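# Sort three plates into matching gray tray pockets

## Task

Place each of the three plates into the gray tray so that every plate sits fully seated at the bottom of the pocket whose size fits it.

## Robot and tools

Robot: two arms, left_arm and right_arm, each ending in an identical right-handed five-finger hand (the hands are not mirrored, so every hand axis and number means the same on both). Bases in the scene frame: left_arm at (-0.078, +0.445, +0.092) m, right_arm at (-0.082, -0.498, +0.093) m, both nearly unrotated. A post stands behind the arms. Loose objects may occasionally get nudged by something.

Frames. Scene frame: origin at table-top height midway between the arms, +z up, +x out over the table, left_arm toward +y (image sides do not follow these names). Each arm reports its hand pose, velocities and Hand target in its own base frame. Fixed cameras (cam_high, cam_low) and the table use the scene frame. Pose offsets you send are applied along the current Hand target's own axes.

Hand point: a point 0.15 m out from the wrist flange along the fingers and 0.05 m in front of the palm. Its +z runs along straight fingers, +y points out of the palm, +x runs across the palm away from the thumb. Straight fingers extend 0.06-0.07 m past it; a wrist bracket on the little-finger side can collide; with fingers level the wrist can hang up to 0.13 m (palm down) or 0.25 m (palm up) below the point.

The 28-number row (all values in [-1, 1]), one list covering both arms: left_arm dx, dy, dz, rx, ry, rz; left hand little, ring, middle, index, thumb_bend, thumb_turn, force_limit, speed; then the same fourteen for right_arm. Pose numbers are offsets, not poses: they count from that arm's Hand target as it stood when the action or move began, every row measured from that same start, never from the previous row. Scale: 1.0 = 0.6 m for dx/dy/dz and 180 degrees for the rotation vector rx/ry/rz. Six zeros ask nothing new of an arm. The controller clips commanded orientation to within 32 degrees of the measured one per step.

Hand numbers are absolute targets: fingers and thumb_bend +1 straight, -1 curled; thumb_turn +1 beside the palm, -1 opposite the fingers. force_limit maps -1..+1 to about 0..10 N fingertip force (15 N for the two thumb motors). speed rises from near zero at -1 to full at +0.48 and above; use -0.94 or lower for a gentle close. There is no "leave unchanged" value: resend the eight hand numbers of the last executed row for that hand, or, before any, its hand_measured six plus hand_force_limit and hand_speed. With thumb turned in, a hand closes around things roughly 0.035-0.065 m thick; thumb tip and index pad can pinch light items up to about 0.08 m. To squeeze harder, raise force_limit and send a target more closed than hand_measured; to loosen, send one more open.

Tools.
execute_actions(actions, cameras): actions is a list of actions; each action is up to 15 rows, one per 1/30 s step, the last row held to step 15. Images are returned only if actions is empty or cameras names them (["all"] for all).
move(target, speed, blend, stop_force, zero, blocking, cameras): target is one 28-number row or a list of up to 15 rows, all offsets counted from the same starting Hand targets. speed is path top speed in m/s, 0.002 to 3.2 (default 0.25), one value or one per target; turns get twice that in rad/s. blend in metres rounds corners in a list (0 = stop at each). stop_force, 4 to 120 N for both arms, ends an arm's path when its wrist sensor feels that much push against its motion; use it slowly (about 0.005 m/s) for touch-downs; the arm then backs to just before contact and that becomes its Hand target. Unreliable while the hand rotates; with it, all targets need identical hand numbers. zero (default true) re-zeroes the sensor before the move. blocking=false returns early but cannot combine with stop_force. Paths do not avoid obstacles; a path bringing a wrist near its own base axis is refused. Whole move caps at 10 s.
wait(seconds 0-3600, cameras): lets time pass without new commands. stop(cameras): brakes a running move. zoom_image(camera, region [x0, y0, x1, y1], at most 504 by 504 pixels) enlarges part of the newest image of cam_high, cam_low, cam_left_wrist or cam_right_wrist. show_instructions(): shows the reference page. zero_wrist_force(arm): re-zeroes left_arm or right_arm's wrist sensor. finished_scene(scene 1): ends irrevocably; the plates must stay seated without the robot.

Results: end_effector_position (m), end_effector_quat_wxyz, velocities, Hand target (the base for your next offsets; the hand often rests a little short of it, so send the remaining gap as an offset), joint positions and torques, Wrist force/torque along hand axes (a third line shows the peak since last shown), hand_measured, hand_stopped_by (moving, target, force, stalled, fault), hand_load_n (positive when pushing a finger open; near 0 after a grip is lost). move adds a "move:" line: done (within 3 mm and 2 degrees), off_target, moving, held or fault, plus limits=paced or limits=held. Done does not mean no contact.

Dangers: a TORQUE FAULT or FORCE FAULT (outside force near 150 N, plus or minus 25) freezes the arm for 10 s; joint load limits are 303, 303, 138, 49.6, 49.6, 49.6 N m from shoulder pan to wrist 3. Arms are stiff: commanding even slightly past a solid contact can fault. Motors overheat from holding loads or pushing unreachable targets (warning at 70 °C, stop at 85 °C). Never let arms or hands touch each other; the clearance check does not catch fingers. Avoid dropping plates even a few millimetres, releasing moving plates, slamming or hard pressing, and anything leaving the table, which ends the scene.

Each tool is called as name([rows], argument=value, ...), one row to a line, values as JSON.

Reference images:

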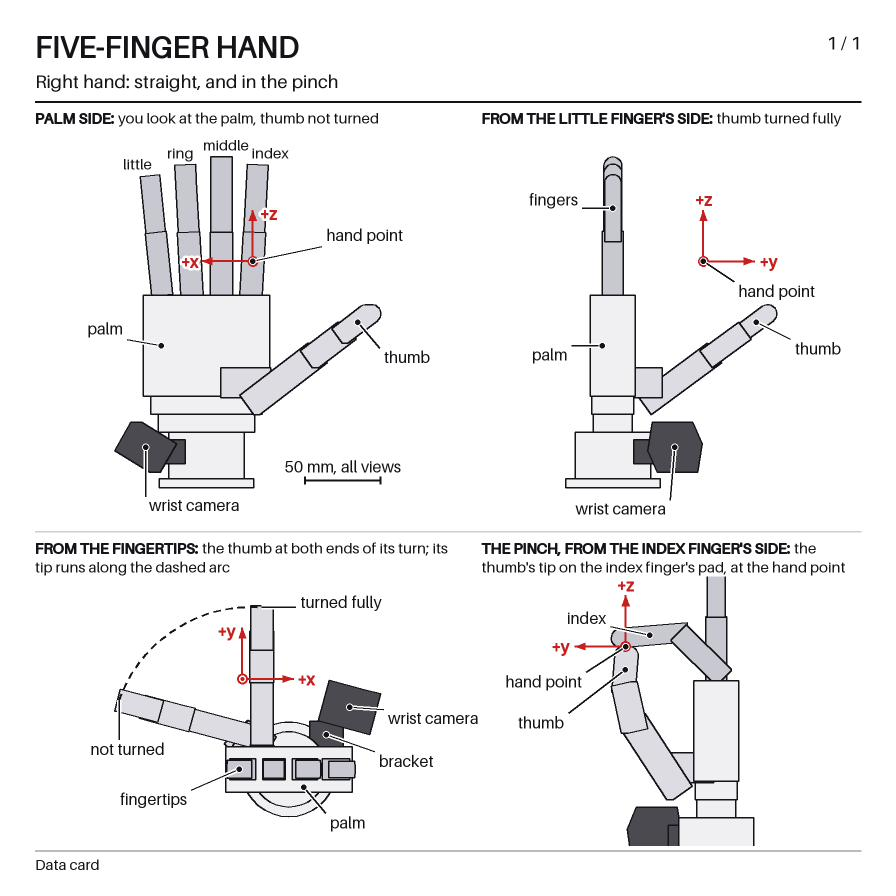

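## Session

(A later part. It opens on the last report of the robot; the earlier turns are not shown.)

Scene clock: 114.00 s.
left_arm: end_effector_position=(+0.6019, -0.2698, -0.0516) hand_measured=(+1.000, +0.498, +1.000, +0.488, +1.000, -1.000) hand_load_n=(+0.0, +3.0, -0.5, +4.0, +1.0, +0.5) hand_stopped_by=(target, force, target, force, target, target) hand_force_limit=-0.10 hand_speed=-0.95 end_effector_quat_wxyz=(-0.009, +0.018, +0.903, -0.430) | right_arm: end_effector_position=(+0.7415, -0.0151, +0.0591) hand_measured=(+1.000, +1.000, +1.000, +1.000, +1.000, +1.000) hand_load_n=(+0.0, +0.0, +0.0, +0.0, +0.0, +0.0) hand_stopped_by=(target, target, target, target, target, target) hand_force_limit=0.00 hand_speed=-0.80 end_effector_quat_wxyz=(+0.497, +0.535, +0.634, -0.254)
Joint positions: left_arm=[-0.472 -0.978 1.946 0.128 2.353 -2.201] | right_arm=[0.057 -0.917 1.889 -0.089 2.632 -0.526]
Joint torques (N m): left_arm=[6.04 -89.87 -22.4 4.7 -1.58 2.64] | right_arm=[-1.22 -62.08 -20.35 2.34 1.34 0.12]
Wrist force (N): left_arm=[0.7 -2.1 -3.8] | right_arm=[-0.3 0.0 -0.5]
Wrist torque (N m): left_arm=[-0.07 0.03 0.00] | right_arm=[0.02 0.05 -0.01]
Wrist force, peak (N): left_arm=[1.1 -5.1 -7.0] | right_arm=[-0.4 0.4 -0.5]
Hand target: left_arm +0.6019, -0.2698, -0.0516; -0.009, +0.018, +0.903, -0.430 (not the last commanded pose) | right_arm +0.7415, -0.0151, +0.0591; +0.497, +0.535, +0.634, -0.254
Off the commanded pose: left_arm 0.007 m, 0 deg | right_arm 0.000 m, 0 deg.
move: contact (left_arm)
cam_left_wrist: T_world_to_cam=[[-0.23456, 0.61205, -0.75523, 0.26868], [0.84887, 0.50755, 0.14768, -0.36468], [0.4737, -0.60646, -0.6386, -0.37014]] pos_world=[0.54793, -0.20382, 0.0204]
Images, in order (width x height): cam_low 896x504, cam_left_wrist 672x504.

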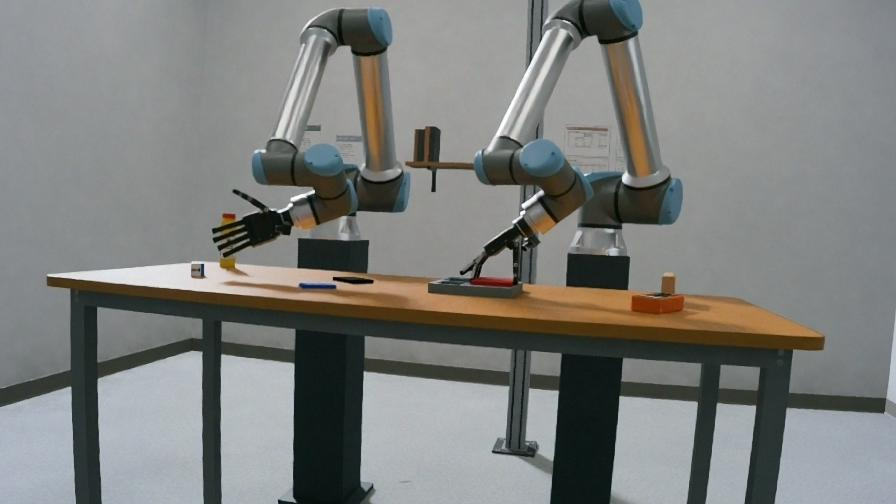

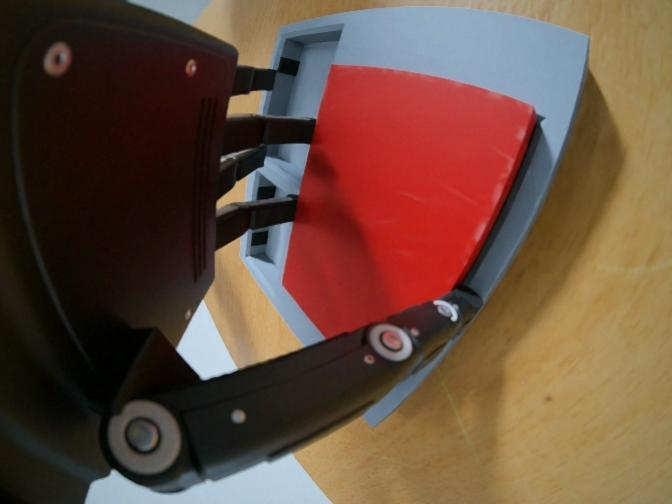

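move(target=[-0.0027,0.0002,-0.0029,0,0,0,1,0.42,1,0.42,1,-1,-0.1,-0.95,0,0,0,0,0,0,1,1,1,1,1,1,0,-0.8], speed=0.01)

move(target=[0,0.0103,0.0084,0,0,0,1,0.42,1,0.42,1,-1,-0.1,-0.95,0,0,0,0,0,0,1,1,1,1,1,1,0,-0.8], speed=0.004, stop_force=4, cameras=["cam_left_wrist","cam_low"])

zoom_image(camera="cam_left_wrist", region=[440, 60, 580, 200])

zoom_image(camera="cam_left_wrist", region=[220, 180, 360, 360])

zoom_image(camera="cam_low", region=[450, 250, 530, 300])

Scene clock: 119.37 s.
left_arm: end_effector_position=(+0.6035, -0.2685, -0.0506) hand_measured=(+1.000, +0.498, +1.000, +0.488, +1.000, -1.000) hand_load_n=(+0.0, +3.0, +0.0, +4.0, +1.0, +0.5) hand_stopped_by=(target, force, target, force, target, target) hand_force_limit=-0.10 hand_speed=-0.95 end_effector_quat_wxyz=(-0.009, +0.018, +0.903, -0.430) | right_arm: end_effector_position=(+0.7415, -0.0151, +0.0591) hand_measured=(+1.000, +1.000, +1.000, +1.000, +1.000, +1.000) hand_load_n=(+0.0, +0.0, +0.0, +0.0, -0.5, +0.0) hand_stopped_by=(target, target, target, target, target, target) hand_force_limit=0.00 hand_speed=-0.80 end_effector_quat_wxyz=(+0.497, +0.535, +0.634, -0.254)
Joint positions: left_arm=[-0.468 -0.978 1.942 0.134 2.355 -2.197] | right_arm=[0.057 -0.917 1.889 -0.089 2.632 -0.526]
Joint torques (N m): left_arm=[10.78 -53.2 -31.51 4.7 3.81 2.87] | right_arm=[-1.71 -61.24 -20.09 2.32 1.32 0.27]
Wrist force (N): left_arm=[0.0 1.1 0.3] | right_arm=[-0.1 -0.3 -0.6]
Wrist torque (N m): left_arm=[-0.01 -0.01 0.02] | right_arm=[-0.01 0.02 -0.01]
Wrist force, peak (N): left_arm=[0.3 -2.0 -3.8] | right_arm=[-0.1 -0.1 -0.8]
Hand target: left_arm +0.6035, -0.2684, -0.0506; -0.009, +0.018, +0.903, -0.430 | right_arm +0.7415, -0.0151, +0.0591; +0.497, +0.535, +0.634, -0.254
Off the commanded pose: left_arm 0.000 m, 0 deg | right_arm 0.000 m, 0 deg.
move: done

Scene clock: 120.93 s.
left_arm: end_effector_position=(+0.6036, -0.2684, -0.0516) hand_measured=(+1.000, +0.498, +1.000, +0.488, +1.000, -1.000) hand_load_n=(+0.0, +3.0, +0.0, +4.0, +0.5, +0.5) hand_stopped_by=(target, force, target, force, target, target) hand_force_limit=-0.10 hand_speed=-0.95 end_effector_quat_wxyz=(-0.009, +0.018, +0.903, -0.430) | right_arm: end_effector_position=(+0.7415, -0.0151, +0.0591) hand_measured=(+1.000, +1.000, +1.000, +1.000, +1.000, +1.000) hand_load_n=(+0.0, +0.0, +0.0, +0.0, +0.0, +0.0) hand_stopped_by=(target, target, target, target, target, target) hand_force_limit=0.00 hand_speed=-0.80 end_effector_quat_wxyz=(+0.497, +0.535, +0.634, -0.254)
Joint positions: left_arm=[-0.468 -0.976 1.942 0.132 2.355 -2.197] | right_arm=[0.057 -0.917 1.889 -0.089 2.632 -0.526]
Joint torques (N m): left_arm=[7.38 -90.36 -23.51 4.81 -1.78 2.26] | right_arm=[-0.98 -59.35 -20.32 2.35 1.24 0.02]
Wrist force (N): left_arm=[0.9 -1.4 -3.0] | right_arm=[-0.1 -0.1 -0.5]
Wrist torque (N m): left_arm=[-0.07 -0.03 0.04] | right_arm=[0.01 0.03 -0.01]
Wrist force, peak (N): left_arm=[0.9 -5.1 -6.5] | right_arm=[-0.2 -0.2 -0.5]
Hand target: left_arm +0.6036, -0.2684, -0.0516; -0.009, +0.018, +0.903, -0.430 (not the last commanded pose) | right_arm +0.7415, -0.0151, +0.0591; +0.497, +0.535, +0.634, -0.254
Off the commanded pose: left_arm 0.007 m, 0 deg | right_arm 0.000 m, 0 deg.
move: contact (left_arm)
cam_left_wrist: T_world_to_cam=[[-0.23456, 0.61205, -0.75523, 0.26822], [0.84887, 0.50755, 0.14768, -0.36683], [0.4737, -0.60646, -0.6386, -0.3701]] pos_world=[0.54963, -0.20242, 0.0204]
Images, in order (width x height): cam_low 896x504, cam_left_wrist 672x504.

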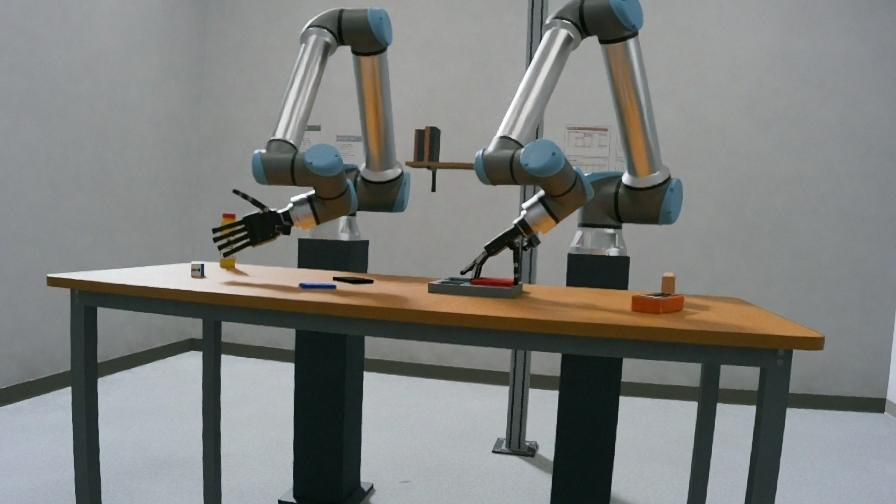

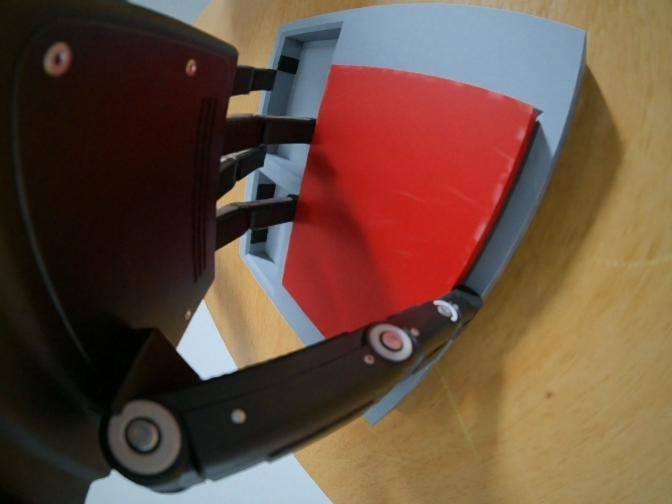

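Scaled by 3.600 from the camera's image (finer frame: 960x720).

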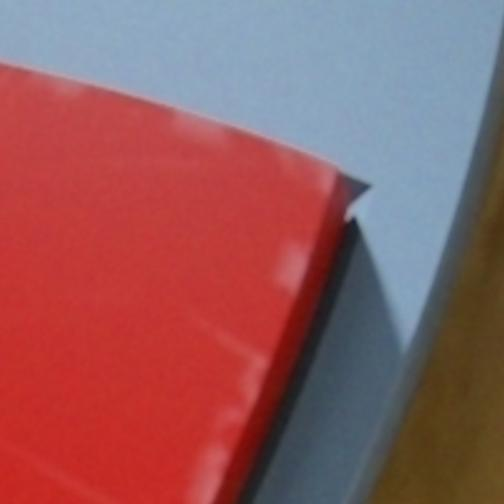

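Scaled by 2.800 from the camera's image (finer frame: 960x720).

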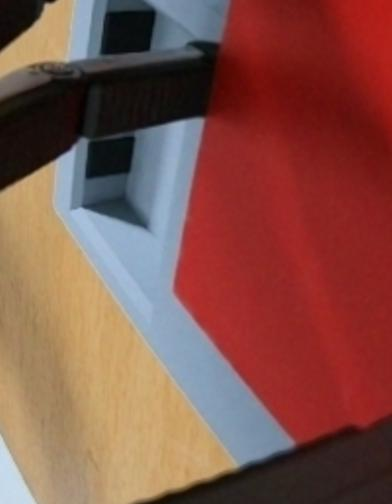

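Scaled by 6.300 from the camera's image (finer frame: 1280x720).

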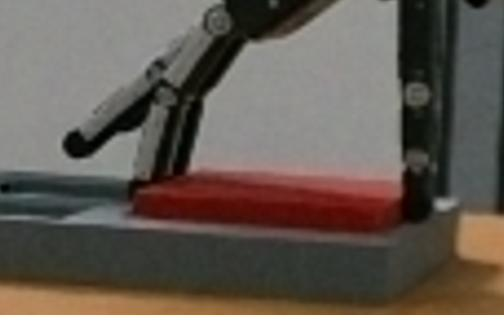

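zoom_image(camera="cam_left_wrist", region=[515, 85, 565, 135])

zoom_image(camera="cam_left_wrist", region=[270, 50, 350, 130])

Scaled by 10.080 from the camera's image (finer frame: 960x720).

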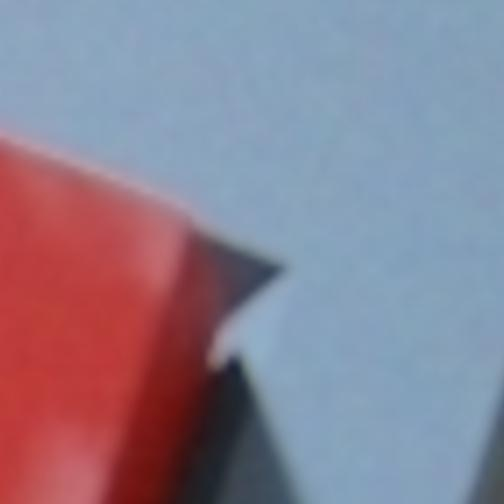

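Scaled by 6.300 from the camera's image (finer frame: 960x720).

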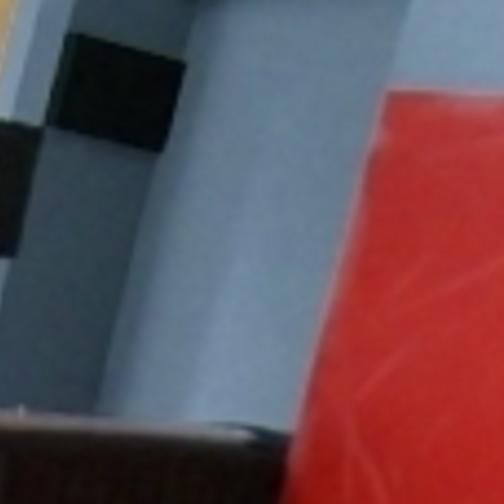

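move(target=[0,0,0,0,0,0,1,0.54,1,0.54,1,-1,-0.1,-0.95,0,0,0,0,0,0,1,1,1,1,1,1,0,-0.8], speed=0.02, cameras=["cam_left_wrist","cam_low"])

zoom_image(camera="cam_left_wrist", region=[440, 60, 580, 200])

zoom_image(camera="cam_low", region=[450, 250, 530, 300])

Scene clock: 126.33 s.
left_arm: end_effector_position=(+0.6036, -0.2684, -0.0516) hand_measured=(+1.000, +0.540, +1.000, +0.540, +1.000, -1.000) hand_load_n=(+0.0, +0.0, +0.0, +0.0, +0.0, +0.0) hand_stopped_by=(target, target, target, target, target, target) hand_force_limit=-0.10 hand_speed=-0.95 end_effector_quat_wxyz=(-0.009, +0.018, +0.903, -0.430) | right_arm: end_effector_position=(+0.7415, -0.0151, +0.0591) hand_measured=(+1.000, +1.000, +1.000, +1.000, +1.000, +1.000) hand_load_n=(+0.0, +0.0, +0.0, +0.0, +0.0, +0.0) hand_stopped_by=(target, target, target, target, target, target) hand_force_limit=0.00 hand_speed=-0.80 end_effector_quat_wxyz=(+0.497, +0.535, +0.634, -0.254)
Joint positions: left_arm=[-0.468 -0.976 1.942 0.132 2.355 -2.197] | right_arm=[0.057 -0.917 1.889 -0.089 2.632 -0.526]
Joint torques (N m): left_arm=[-3.24 -89.85 -26.03 4.87 -1.04 0.07] | right_arm=[-1.41 -60.45 -19.97 2.23 1.31 0.22]
Wrist force (N): left_arm=[0.0 -1.6 -3.5] | right_arm=[-0.1 -0.2 -0.2]
Wrist torque (N m): left_arm=[-0.17 0.01 0.01] | right_arm=[-0.02 0.02 -0.01]
Wrist force, peak (N): left_arm=[-0.2 -1.8 -3.9] | right_arm=[-0.4 -0.2 -0.7]
Hand target: left_arm +0.6036, -0.2684, -0.0516; -0.009, +0.018, +0.903, -0.430 | right_arm +0.7415, -0.0151, +0.0591; +0.497, +0.535, +0.634, -0.254
Off the commanded pose: left_arm 0.000 m, 0 deg | right_arm 0.000 m, 0 deg.
move: done
cam_left_wrist: T_world_to_cam=[[-0.2346, 0.612, -0.75526, 0.26823], [0.84882, 0.50764, 0.14768, -0.36679], [0.47378, -0.60643, -0.63857, -0.37013]] pos_world=[0.54963, -0.20242, 0.0204]
Images, in order (width x height): cam_low 896x504, cam_left_wrist 672x504.

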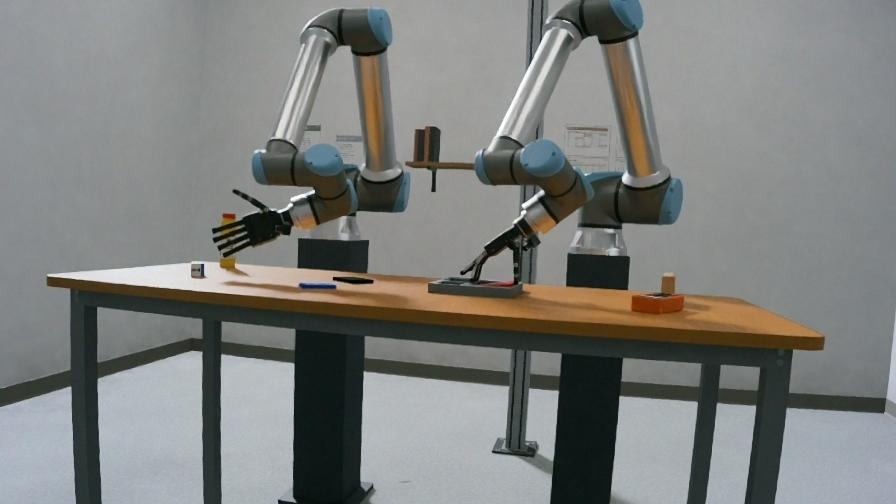

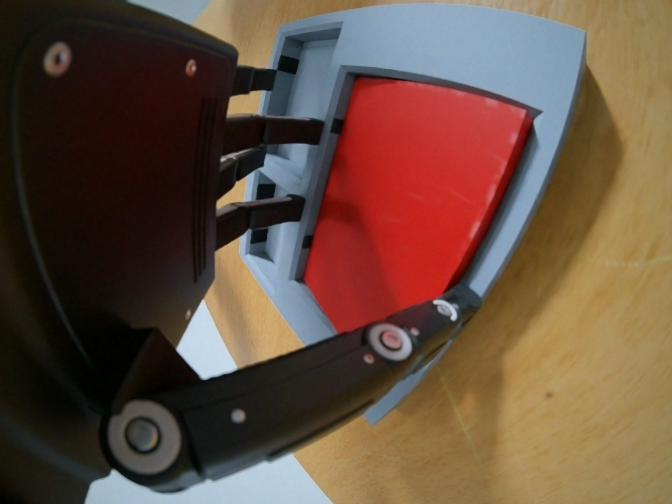

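Scaled by 3.600 from the camera's image (finer frame: 960x720).

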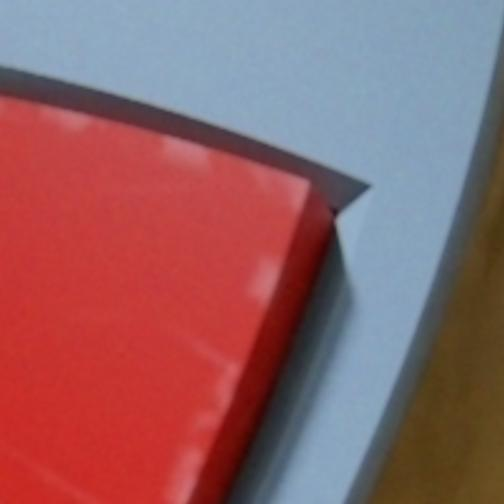

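Scaled by 6.300 from the camera's image (finer frame: 1280x720).

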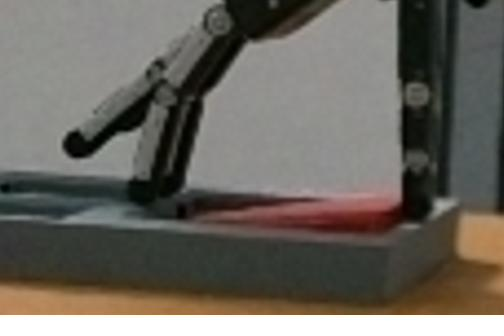

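move([
  [0,0.0032,-0.0039,0,0,0,1,0.54,1,0.54,1,-1,-0.1,-0.95,0,0,0,0,0,0,1,1,1,1,1,1,0,-0.8],
  [0,-0.032,-0.0344,0,0,0,1,0.54,1,0.54,1,-1,-0.1,-0.95,0,0,0,0,0,0,1,1,1,1,1,1,0,-0.8],
], speed=0.02, cameras=["cam_left_wrist","cam_low"])

zoom_image(camera="cam_left_wrist", region=[270, 0, 620, 420])

zoom_image(camera="cam_low", region=[420, 240, 540, 310])

Scene clock: 129.50 s.
left_arm: end_effector_position=(+0.6037, -0.2645, -0.0238) hand_measured=(+1.000, +0.540, +1.000, +0.540, +1.000, -1.000) hand_load_n=(+0.0, -0.5, +0.0, +0.0, +0.0, +0.0) hand_stopped_by=(target, target, target, target, target, target) hand_force_limit=-0.10 hand_speed=-0.95 end_effector_quat_wxyz=(-0.009, +0.018, +0.903, -0.430) | right_arm: end_effector_position=(+0.7415, -0.0151, +0.0591) hand_measured=(+1.000, +1.000, +1.000, +1.000, +1.000, +1.000) hand_load_n=(+0.0, +0.0, +0.0, +0.0, +0.0, +0.0) hand_stopped_by=(target, target, target, target, target, target) hand_force_limit=0.00 hand_speed=-0.80 end_effector_quat_wxyz=(+0.497, +0.535, +0.634, -0.254)
Joint positions: left_arm=[-0.462 -1.015 1.939 0.181 2.358 -2.189] | right_arm=[0.057 -0.917 1.889 -0.089 2.632 -0.526]
Joint torques (N m): left_arm=[11.01 -90.82 -32.16 5.33 3.71 3.08] | right_arm=[-1.3 -60.75 -20.4 2.4 1.28 0.17]
Wrist force (N): left_arm=[0.1 0.2 -0.5] | right_arm=[-0.1 0.1 -0.4]
Wrist torque (N m): left_arm=[0.03 0.00 0.01] | right_arm=[0.04 0.03 0.00]
Wrist force, peak (N): left_arm=[0.2 -1.9 -3.9] | right_arm=[-0.5 -0.1 -0.7]
Hand target: left_arm +0.6037, -0.2645, -0.0237; -0.009, +0.018, +0.903, -0.430 | right_arm +0.7415, -0.0151, +0.0591; +0.497, +0.535, +0.634, -0.254
Off the commanded pose: left_arm 0.000 m, 0 deg | right_arm 0.000 m, 0 deg.
move: done
cam_left_wrist: T_world_to_cam=[[-0.23461, 0.61202, -0.75524, 0.2869], [0.84886, 0.50759, 0.14763, -0.37307], [0.4737, -0.60646, -0.6386, -0.35007]] pos_world=[0.54983, -0.19852, 0.0482]
Images, in order (width x height): cam_low 896x504, cam_left_wrist 672x504.

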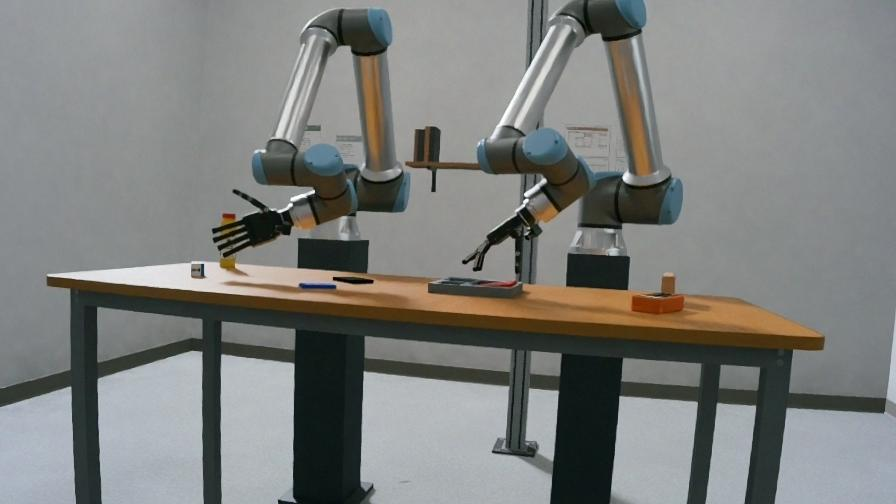

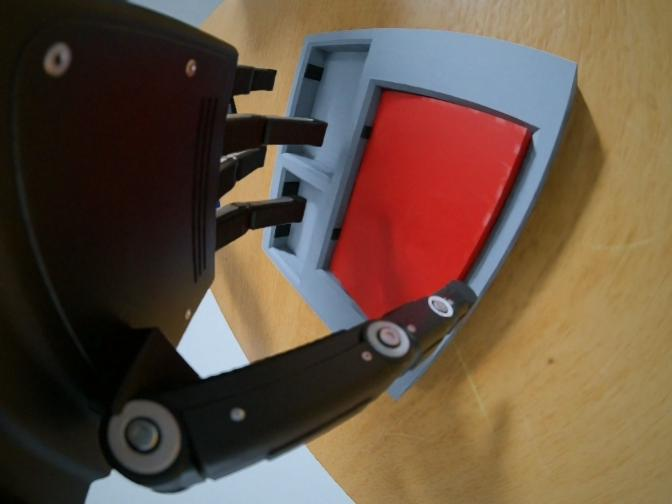

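Scaled by 1.200 from the camera's image (finer frame: 960x720).

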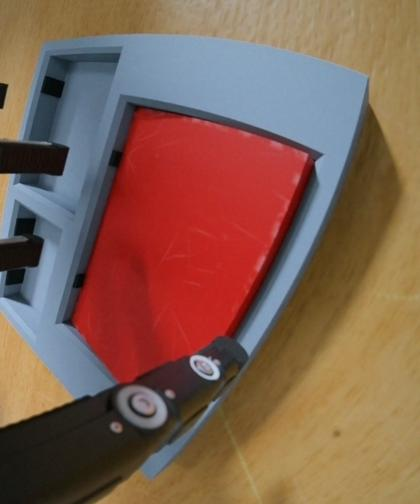

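Scaled by 4.200 from the camera's image (finer frame: 1280x720).

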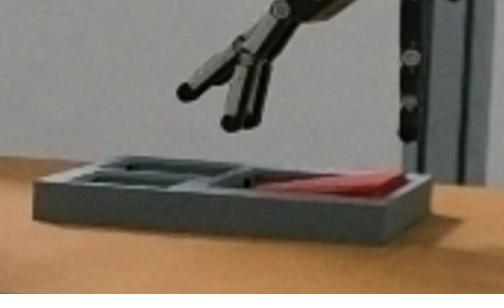

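move([
  [-0.0157,0.0856,-0.1054,0,0,0,1,0.5,1,0.5,1,-1,-0.1,-0.95,0,0,0,0,0,0,1,1,1,1,1,1,0,-0.8],
  [-0.0157,0.1024,-0.0918,0,0,0,1,0.5,1,0.5,1,-1,-0.1,-0.95,0,0,0,0,0,0,1,1,1,1,1,1,0,-0.8],
], speed=0.08, cameras=["cam_left_wrist","cam_low"])

zoom_image(camera="cam_low", region=[420, 240, 560, 310])

Scene clock: 134.43 s.
left_arm: end_effector_position=(+0.6164, -0.1835, -0.0366) hand_measured=(+1.000, +0.500, +1.000, +0.500, +1.000, -1.000) hand_load_n=(+0.0, +0.0, +0.0, +0.0, +0.0, +0.0) hand_stopped_by=(target, target, target, target, target, target) hand_force_limit=-0.10 hand_speed=-0.95 end_effector_quat_wxyz=(-0.009, +0.018, +0.903, -0.430) | right_arm: end_effector_position=(+0.7415, -0.0151, +0.0591) hand_measured=(+1.000, +1.000, +1.000, +1.000, +1.000, +1.000) hand_load_n=(+0.0, +0.0, +0.0, +0.0, +0.0, +0.0) hand_stopped_by=(target, target, target, target, target, target) hand_force_limit=0.00 hand_speed=-0.80 end_effector_quat_wxyz=(+0.497, +0.535, +0.634, -0.254)
Joint positions: left_arm=[-0.32 -0.963 1.918 0.288 2.413 -1.998] | right_arm=[0.057 -0.917 1.889 -0.089 2.632 -0.526]
Joint torques (N m): left_arm=[11.19 -52.89 -14.08 1.76 3.8 1.63] | right_arm=[-1.21 -61.86 -20.05 2.39 1.18 0.07]
Wrist force (N): left_arm=[-0.1 0.0 -0.7] | right_arm=[0.0 0.1 -0.2]
Wrist torque (N m): left_arm=[-0.01 0.03 -0.01] | right_arm=[0.01 0.02 0.00]
Wrist force, peak (N): left_arm=[0.6 0.2 -1.0] | right_arm=[0.3 0.2 -0.8]
Hand target: left_arm +0.6164, -0.1835, -0.0366; -0.009, +0.018, +0.903, -0.430 | right_arm +0.7415, -0.0151, +0.0591; +0.497, +0.535, +0.634, -0.254
Off the commanded pose: left_arm 0.000 m, 0 deg | right_arm 0.000 m, 0 deg.
move: done
cam_left_wrist: T_world_to_cam=[[-0.23445, 0.61203, -0.75529, 0.23055], [0.84884, 0.50756, 0.1478, -0.42308], [0.47381, -0.60647, -0.63851, -0.3152]] pos_world=[0.56253, -0.11752, 0.0354]
Images, in order (width x height): cam_low 896x504, cam_left_wrist 672x504.

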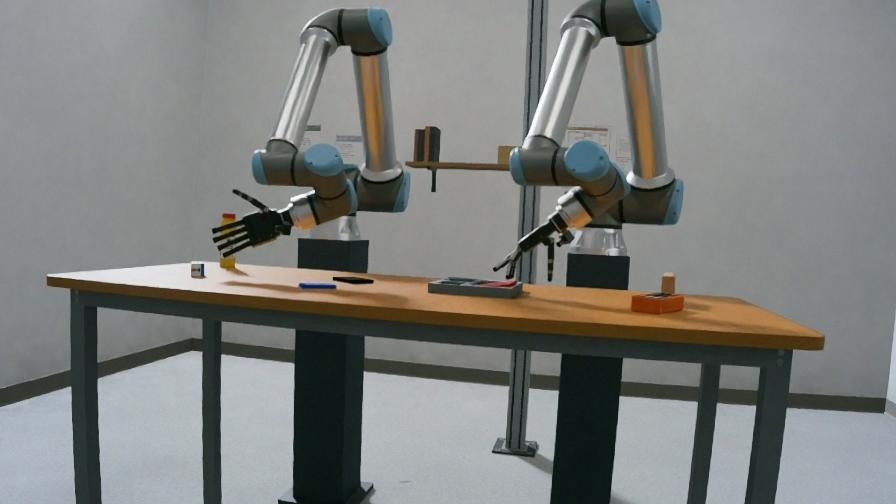

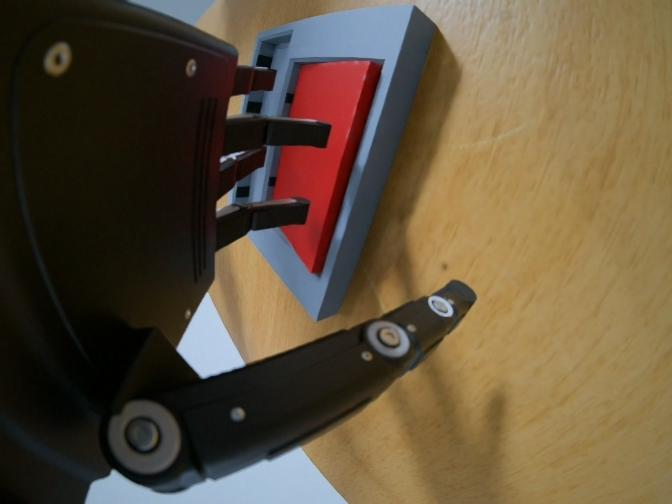

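Scaled by 3.600 from the camera's image (finer frame: 1280x720).

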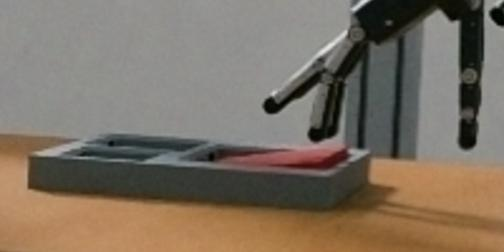

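move(target=[0,0.0336,0.0273,0,0,0,1,0.5,1,0.5,1,-1,-0.1,-0.95,0,0,0,0,0,0,1,1,1,1,1,1,0,-0.8], speed=0.006, stop_force=8, cameras=["cam_left_wrist","cam_low"])

zoom_image(camera="cam_low", region=[420, 240, 560, 310])

Scene clock: 140.73 s.
left_arm: end_effector_position=(+0.6164, -0.1835, -0.0601) hand_measured=(+1.000, +0.500, +1.000, +0.500, +1.000, -1.000) hand_load_n=(+0.0, -0.5, +0.0, +0.0, +0.0, +0.0) hand_stopped_by=(target, target, target, target, target, target) hand_force_limit=-0.10 hand_speed=-0.95 end_effector_quat_wxyz=(-0.009, +0.018, +0.903, -0.430) | right_arm: end_effector_position=(+0.7415, -0.0151, +0.0591) hand_measured=(+1.000, +1.000, +1.000, +1.000, +1.000, +1.000) hand_load_n=(+0.0, +0.0, +0.0, +0.0, -0.5, +0.0) hand_stopped_by=(target, target, target, target, target, target) hand_force_limit=0.00 hand_speed=-0.80 end_effector_quat_wxyz=(+0.497, +0.535, +0.634, -0.254)
Joint positions: left_arm=[-0.32 -0.93 1.92 0.252 2.413 -1.999] | right_arm=[0.057 -0.917 1.889 -0.089 2.632 -0.526]
Joint torques (N m): left_arm=[4.5 -89.4 -12.78 4.92 -2.65 1.03] | right_arm=[-0.98 -59.45 -19.8 2.6 1.23 0.25]
Wrist force (N): left_arm=[-0.3 -4.6 -7.3] | right_arm=[-0.1 -0.4 -0.6]
Wrist torque (N m): left_arm=[0.41 0.27 -0.19] | right_arm=[-0.03 0.03 -0.02]
Wrist force, peak (N): left_arm=[0.1 -8.4 -11.9] | right_arm=[-0.2 -0.2 -0.9]
Hand target: left_arm +0.6164, -0.1835, -0.0601; -0.009, +0.018, +0.903, -0.430 (not the last commanded pose) | right_arm +0.7415, -0.0151, +0.0591; +0.497, +0.535, +0.634, -0.254
Off the commanded pose: left_arm 0.002 m, 0 deg | right_arm 0.000 m, 0 deg.
move: contact (left_arm)
cam_left_wrist: T_world_to_cam=[[-0.23461, 0.61202, -0.75524, 0.21289], [0.84886, 0.50759, 0.14763, -0.41961], [0.4737, -0.60646, -0.6386, -0.33015]] pos_world=[0.56253, -0.11752, 0.0119]
Images, in order (width x height): cam_low 896x504, cam_left_wrist 672x504.

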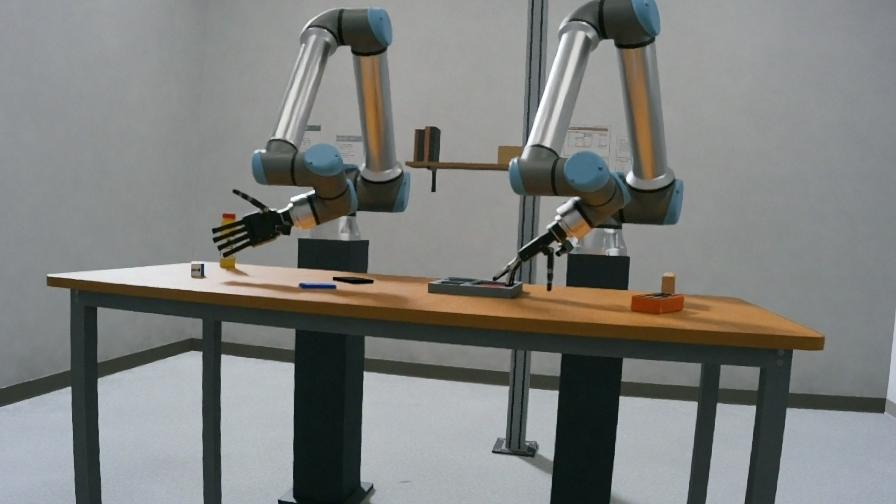

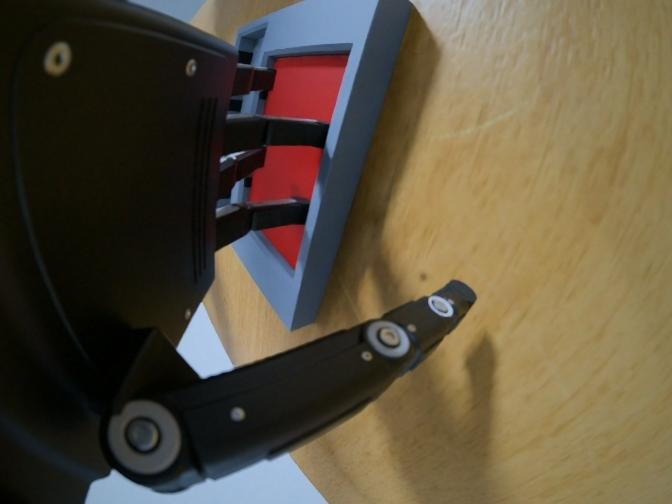

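Scaled by 3.600 from the camera's image (finer frame: 1280x720).

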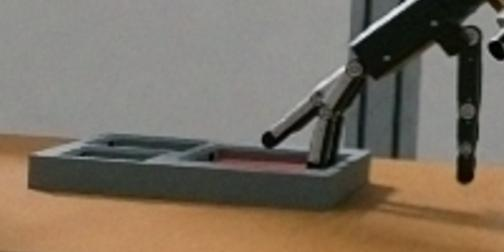

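move(target=[0,0.0103,0.0084,0,0,0,1,0.5,1,0.5,1,-1,-0.1,-0.95,0,0,0,0,0,0,1,1,1,1,1,1,0,-0.8], speed=0.004, stop_force=14, zero=false)

move([
  [0,-0.0388,-0.0315,0,0,0,1,0.5,1,0.5,1,-1,-0.1,-0.95,0,0,0,0,0,0,1,1,1,1,1,1,0,-0.8],
  [0,-0.142,0.0315,0,0,0,1,0.5,1,0.5,1,-1,-0.1,-0.95,0,0,0,0,0,0,1,1,1,1,1,1,0,-0.8],
], speed=0.06, cameras=["cam_left_wrist","cam_low"])

zoom_image(camera="cam_low", region=[420, 240, 560, 310])

zoom_image(camera="cam_left_wrist", region=[270, 0, 672, 420])

Scene clock: 143.60 s.
left_arm: end_effector_position=(+0.6165, -0.1835, -0.0604) hand_measured=(+1.000, +0.500, +1.000, +0.500, +1.000, -1.000) hand_load_n=(+0.0, +0.0, +0.0, +0.0, +0.0, +0.5) hand_stopped_by=(target, target, target, target, target, target) hand_force_limit=-0.10 hand_speed=-0.95 end_effector_quat_wxyz=(-0.009, +0.018, +0.903, -0.430) | right_arm: end_effector_position=(+0.7415, -0.0151, +0.0591) hand_measured=(+1.000, +1.000, +1.000, +1.000, +1.000, +1.000) hand_load_n=(+0.0, +0.0, +0.0, +0.0, +0.0, +0.0) hand_stopped_by=(target, target, target, target, target, target) hand_force_limit=0.00 hand_speed=-0.80 end_effector_quat_wxyz=(+0.497, +0.535, +0.634, -0.254)
Joint positions: left_arm=[-0.32 -0.929 1.92 0.252 2.413 -1.999] | right_arm=[0.057 -0.917 1.889 -0.089 2.632 -0.526]
Joint torques (N m): left_arm=[-3.96 -84.42 -16.34 4.22 -2.69 1.22] | right_arm=[-1.5 -61.88 -20.19 2.21 1.28 0.09]
Wrist force (N): left_arm=[0.8 -8.9 -13.1] | right_arm=[-0.4 -0.2 -0.2]
Wrist torque (N m): left_arm=[0.71 0.42 -0.28] | right_arm=[-0.03 0.07 -0.03]
Wrist force, peak (N): left_arm=[1.1 -12.1 -16.3] | right_arm=[-0.1 0.4 -0.7]
Hand target: left_arm +0.6165, -0.1835, -0.0603; -0.008, +0.018, +0.903, -0.430 (not the last commanded pose) | right_arm +0.7415, -0.0151, +0.0591; +0.497, +0.535, +0.634, -0.254
Off the commanded pose: left_arm 0.008 m, 0 deg | right_arm 0.000 m, 0 deg.
move: contact (left_arm)

Scene clock: 145.97 s.
left_arm: end_effector_position=(+0.6137, -0.2518, -0.0062) hand_measured=(+1.000, +0.500, +1.000, +0.500, +1.000, -1.000) hand_load_n=(+0.0, +0.0, -0.5, +0.0, +0.0, +0.0) hand_stopped_by=(target, target, target, target, target, target) hand_force_limit=-0.10 hand_speed=-0.95 end_effector_quat_wxyz=(-0.009, +0.018, +0.903, -0.430) | right_arm: end_effector_position=(+0.7415, -0.0151, +0.0591) hand_measured=(+1.000, +1.000, +1.000, +1.000, +1.000, +1.000) hand_load_n=(+0.0, +0.0, +0.0, +0.0, +0.0, +0.0) hand_stopped_by=(target, target, target, target, target, target) hand_force_limit=0.00 hand_speed=-0.80 end_effector_quat_wxyz=(+0.497, +0.535, +0.634, -0.254)
Joint positions: left_arm=[-0.434 -1.025 1.916 0.239 2.37 -2.153] | right_arm=[0.057 -0.917 1.889 -0.089 2.632 -0.526]
Joint torques (N m): left_arm=[-12.26 -90.83 -33.18 1.58 -1.73 -2.82] | right_arm=[-1 -60.39 -20.3 2.53 1.28 0.15]
Wrist force (N): left_arm=[0.6 0.4 -0.8] | right_arm=[0.1 0.3 -0.4]
Wrist torque (N m): left_arm=[0.07 -0.07 0.24] | right_arm=[0.07 0.00 0.01]
Wrist force, peak (N): left_arm=[0.4 -9.4 -12.8] | right_arm=[0.1 0.0 -0.8]
Hand target: left_arm +0.6137, -0.2518, -0.0061; -0.008, +0.018, +0.903, -0.430 | right_arm +0.7415, -0.0151, +0.0591; +0.497, +0.535, +0.634, -0.254
Off the commanded pose: left_arm 0.000 m, 0 deg | right_arm 0.000 m, 0 deg.
move: done
cam_left_wrist: T_world_to_cam=[[-0.2345, 0.61199, -0.7553, 0.29468], [0.84883, 0.5076, 0.14775, -0.39051], [0.47381, -0.60647, -0.63851, -0.33589]] pos_world=[0.55973, -0.18582, 0.0658]
Images, in order (width x height): cam_low 896x504, cam_left_wrist 672x504.

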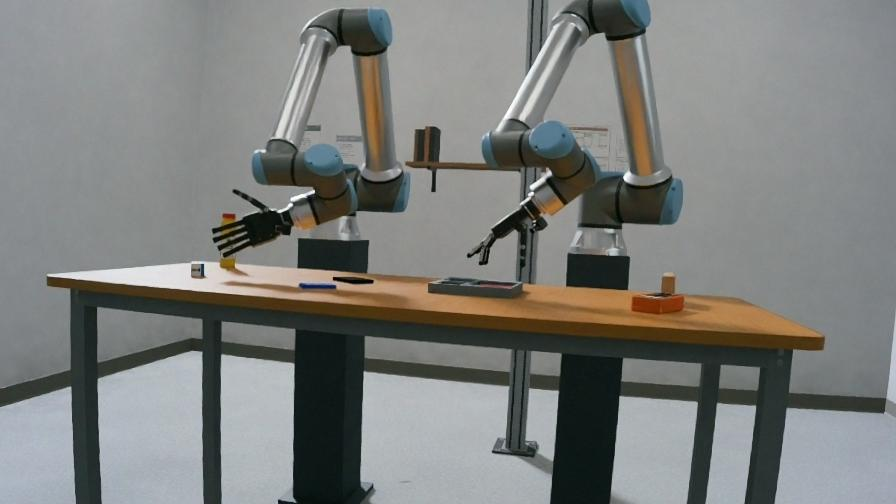

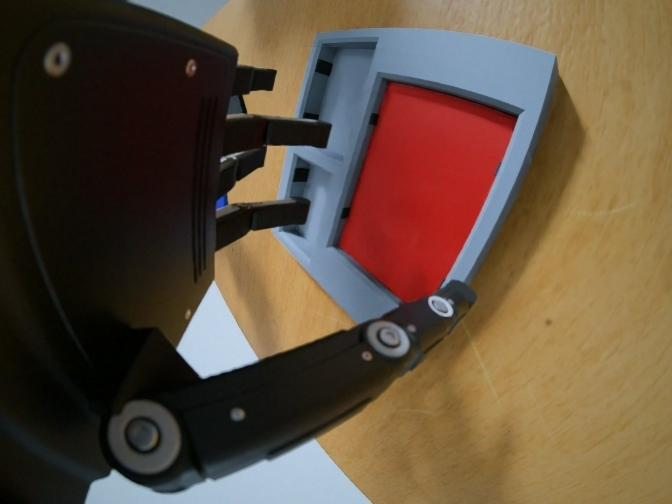

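Scaled by 3.600 from the camera's image (finer frame: 1280x720).

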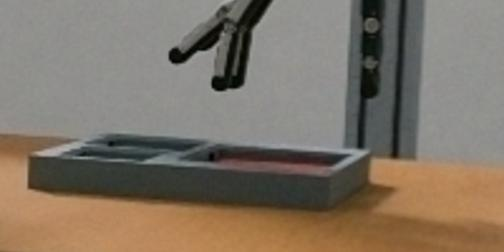

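Scaled by 1.200 from the camera's image (finer frame: 960x720).

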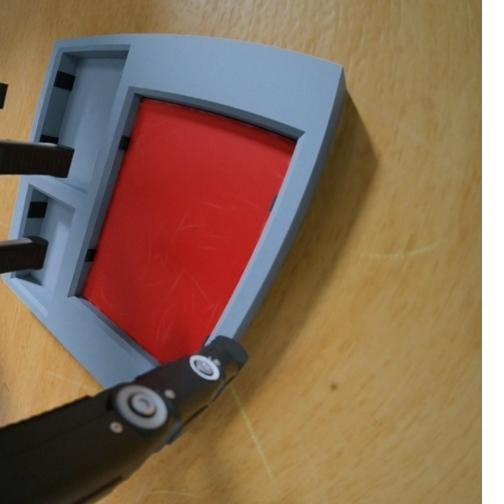

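move(target=[0,0.0556,0.0452,0,0,0,1,0.5,1,0.5,0,-1,-0.1,-0.5,0,0,0,0,0,0,1,1,1,1,1,1,0,-0.8], speed=0.08, cameras=["cam_left_wrist"])

move(target=[0,0.0207,0.0168,0,0,0,1,0.5,1,0.5,0,-1,-0.1,-0.5,0,0,0,0,0,0,1,1,1,1,1,1,0,-0.8], speed=0.006, stop_force=10, cameras=["cam_left_wrist"])

Scene clock: 149.70 s.
left_arm: end_effector_position=(+0.6137, -0.2518, -0.0491) hand_measured=(+1.000, +0.500, +1.000, +0.500, +0.000, -1.000) hand_load_n=(+0.0, +0.0, +0.0, +0.0, +0.0, +0.0) hand_stopped_by=(target, target, target, target, target, target) hand_force_limit=-0.10 hand_speed=-0.50 end_effector_quat_wxyz=(-0.008, +0.018, +0.903, -0.430) | right_arm: end_effector_position=(+0.7415, -0.0151, +0.0591) hand_measured=(+1.000, +1.000, +1.000, +1.000, +1.000, +1.000) hand_load_n=(+0.0, +0.0, +0.0, +0.0, +0.0, +0.0) hand_stopped_by=(target, target, target, target, target, target) hand_force_limit=0.00 hand_speed=-0.80 end_effector_quat_wxyz=(+0.497, +0.535, +0.634, -0.254)
Joint positions: left_arm=[-0.434 -0.966 1.923 0.172 2.37 -2.153] | right_arm=[0.057 -0.917 1.889 -0.089 2.632 -0.526]
Joint torques (N m): left_arm=[-11.25 -53.79 -14.34 1.58 -1.53 -2.95] | right_arm=[-0.94 -58.89 -19.92 2.28 1.29 0.05]
Wrist force (N): left_arm=[0.5 -0.1 -0.8] | right_arm=[0.2 0.2 -0.3]
Wrist torque (N m): left_arm=[-0.02 -0.05 0.21] | right_arm=[0.05 -0.02 0.02]
Wrist force, peak (N): left_arm=[0.1 -0.4 -1.4] | right_arm=[-0.3 0.1 -0.9]
Hand target: left_arm +0.6137, -0.2519, -0.0491; -0.008, +0.018, +0.903, -0.430 | right_arm +0.7415, -0.0151, +0.0591; +0.497, +0.535, +0.634, -0.254
Off the commanded pose: left_arm 0.000 m, 0 deg | right_arm 0.000 m, 0 deg.
move: done
cam_left_wrist: T_world_to_cam=[[-0.23452, 0.61198, -0.7553, 0.26231], [0.84882, 0.50762, 0.14773, -0.38425], [0.47381, -0.60647, -0.63851, -0.36333]] pos_world=[0.55983, -0.18582, 0.0229]

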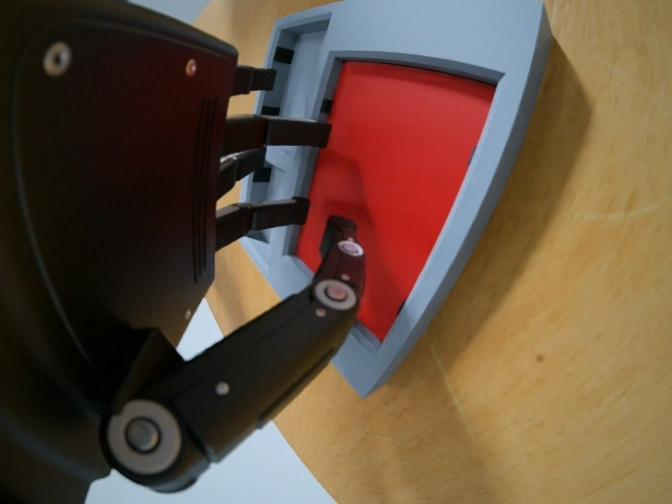

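Scene clock: 152.80 s.
left_arm: end_effector_position=(+0.6137, -0.2519, -0.0603) hand_measured=(+1.000, +0.500, +1.000, +0.500, +0.000, -1.000) hand_load_n=(+0.0, +0.0, +0.0, +0.0, +0.0, +0.0) hand_stopped_by=(target, target, target, target, target, target) hand_force_limit=-0.10 hand_speed=-0.50 end_effector_quat_wxyz=(-0.009, +0.018, +0.903, -0.430) | right_arm: end_effector_position=(+0.7415, -0.0151, +0.0591) hand_measured=(+1.000, +1.000, +1.000, +1.000, +1.000, +1.000) hand_load_n=(+0.0, +0.5, +0.0, +0.0, +0.0, +0.0) hand_stopped_by=(target, target, target, target, target, target) hand_force_limit=0.00 hand_speed=-0.80 end_effector_quat_wxyz=(+0.497, +0.535, +0.634, -0.254)
Joint positions: left_arm=[-0.434 -0.95 1.924 0.155 2.37 -2.153] | right_arm=[0.057 -0.917 1.889 -0.089 2.632 -0.526]
Joint torques (N m): left_arm=[-6.21 -87.9 -14.44 4.4 -0.42 0.11] | right_arm=[-0.98 -61.17 -19.71 2.37 1.09 -0.19]
Wrist force (N): left_arm=[0.3 -6.3 -8.6] | right_arm=[-0.2 -0.2 -0.7]
Wrist torque (N m): left_arm=[0.42 0.30 -0.03] | right_arm=[0.01 0.05 -0.01]
Wrist force, peak (N): left_arm=[0.7 -10.3 -13.7] | right_arm=[-0.4 0.2 -0.6]
Hand target: left_arm +0.6137, -0.2519, -0.0603; -0.008, +0.018, +0.903, -0.430 (not the last commanded pose) | right_arm +0.7415, -0.0151, +0.0591; +0.497, +0.535, +0.634, -0.254
Off the commanded pose: left_arm 0.005 m, 0 deg | right_arm 0.000 m, 0 deg.
move: contact (left_arm)
cam_left_wrist: T_world_to_cam=[[-0.23452, 0.61198, -0.7553, 0.25385], [0.84882, 0.50762, 0.14773, -0.3826], [0.47381, -0.60647, -0.63851, -0.37048]] pos_world=[0.55983, -0.18582, 0.0117]

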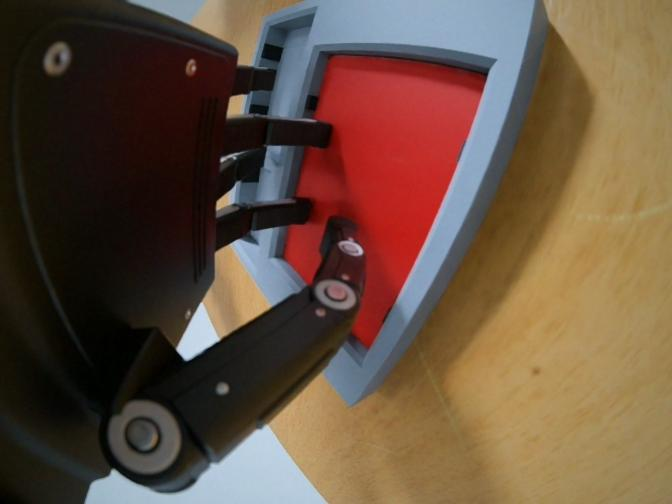

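move([
  [0,-0.1293,-0.105,0,0,0,1,0.5,1,0.5,0,-1,-0.1,-0.5,0,0,0,0,0,0,1,1,1,1,1,1,0,-0.8],
  [0.0125,-0.54,0.4008,0,-0.247,-0.2005,1,0.3,1,0.3,1,-1,-0.1,-0.5,0,0,0,0,0,0,1,1,1,1,1,1,0,-0.8],
], speed=0.2, blend=[0.03,0], cameras=["cam_high","cam_left_wrist"])

Scene clock: 168.70 s.
left_arm: end_effector_position=(+0.5951, -0.5472, +0.0399) hand_measured=(+1.000, +0.500, +1.000, +0.500, +0.000, -1.000) hand_load_n=(+0.0, +0.0, +0.0, +0.0, +0.0, +0.0) hand_stopped_by=(target, target, target, target, target, target) hand_force_limit=-0.10 hand_speed=-0.50 end_effector_quat_wxyz=(+0.149, -0.314, +0.846, -0.405) | right_arm: end_effector_position=(+0.7415, -0.0151, +0.0591) hand_measured=(+1.000, +1.000, +1.000, +1.000, +1.000, +1.000) hand_load_n=(+0.0, +0.0, +0.0, +0.0, -0.5, +0.0) hand_stopped_by=(target, target, target, target, target, target) hand_force_limit=0.00 hand_speed=-0.80 end_effector_quat_wxyz=(+0.497, +0.535, +0.634, -0.254)
Joint positions: left_arm=[-1.037 -1.122 1.863 -0.054 1.435 -3.254] | right_arm=[0.057 -0.917 1.889 -0.089 2.632 -0.526]
Joint torques (N m): left_arm=[10.84 -92.33 -21.97 -0.76 2.09 3.06] | right_arm=[-0.44 -58.3 -19.98 2.21 1.26 0.2]
Wrist force (N): left_arm=[0.5 0.1 -0.5] | right_arm=[-0.6 -0.2 -0.3]
Wrist torque (N m): left_arm=[0.02 -0.06 0.05] | right_arm=[-0.02 0.10 -0.04]
Wrist force, peak (N): left_arm=[0.9 -6.7 -9.0] | right_arm=[-0.4 0.0 -0.8]
Hand target: left_arm +0.5951, -0.5472, +0.0399; +0.149, -0.314, +0.846, -0.405 (not the last commanded pose) | right_arm +0.7415, -0.0151, +0.0591; +0.497, +0.535, +0.634, -0.254
Off the commanded pose: left_arm 0.095 m, 14 deg | right_arm 0.000 m, 0 deg.
move: held (left_arm; a check stopped the path); path passed 1 of 2 targets; target 2's new numbers were not sent; limits=held
pose unreachable (left arm): on one or more control steps of this call, first in action 0 (counted from 0), this arm could not follow its commanded pose, so it was not sent that pose on those steps. It may still have moved: this result reports where it is.
cause: moving toward the commanded pose would bring a part of the arm too close to another arm (a part of this arm just beyond joint 6 (wrist 3) and a part of the right arm just beyond its joint 5 (wrist 2), 30 mm apart when this arm was first held).
cam_left_wrist: T_world_to_cam=[[-0.58802, 0.28513, -0.75692, 0.53751], [0.27486, 0.95056, 0.14454, 0.35247], [0.76071, -0.12305, -0.63732, -0.38302]] pos_world=[0.51056, -0.53543, 0.1118]

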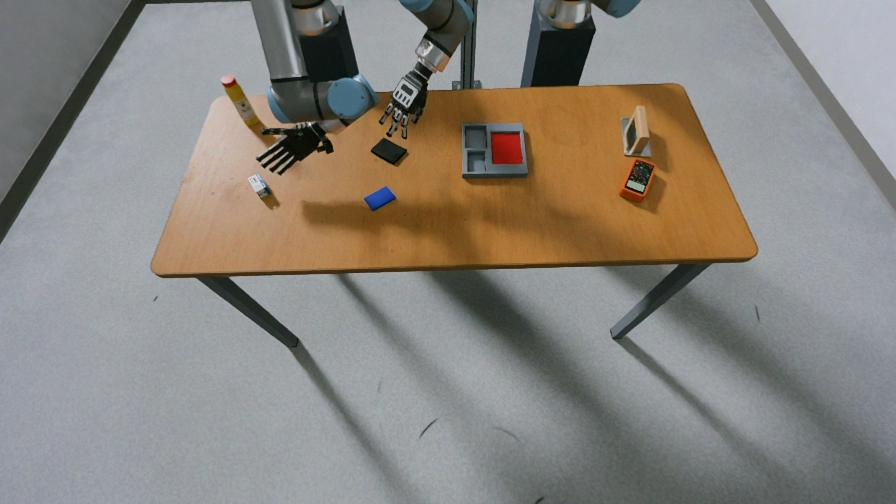

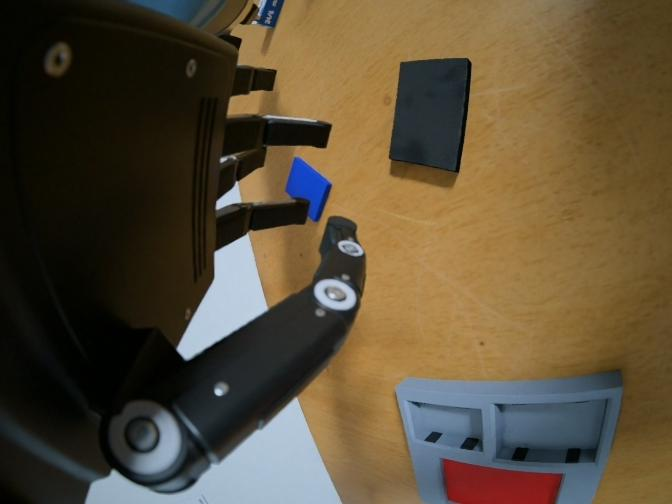

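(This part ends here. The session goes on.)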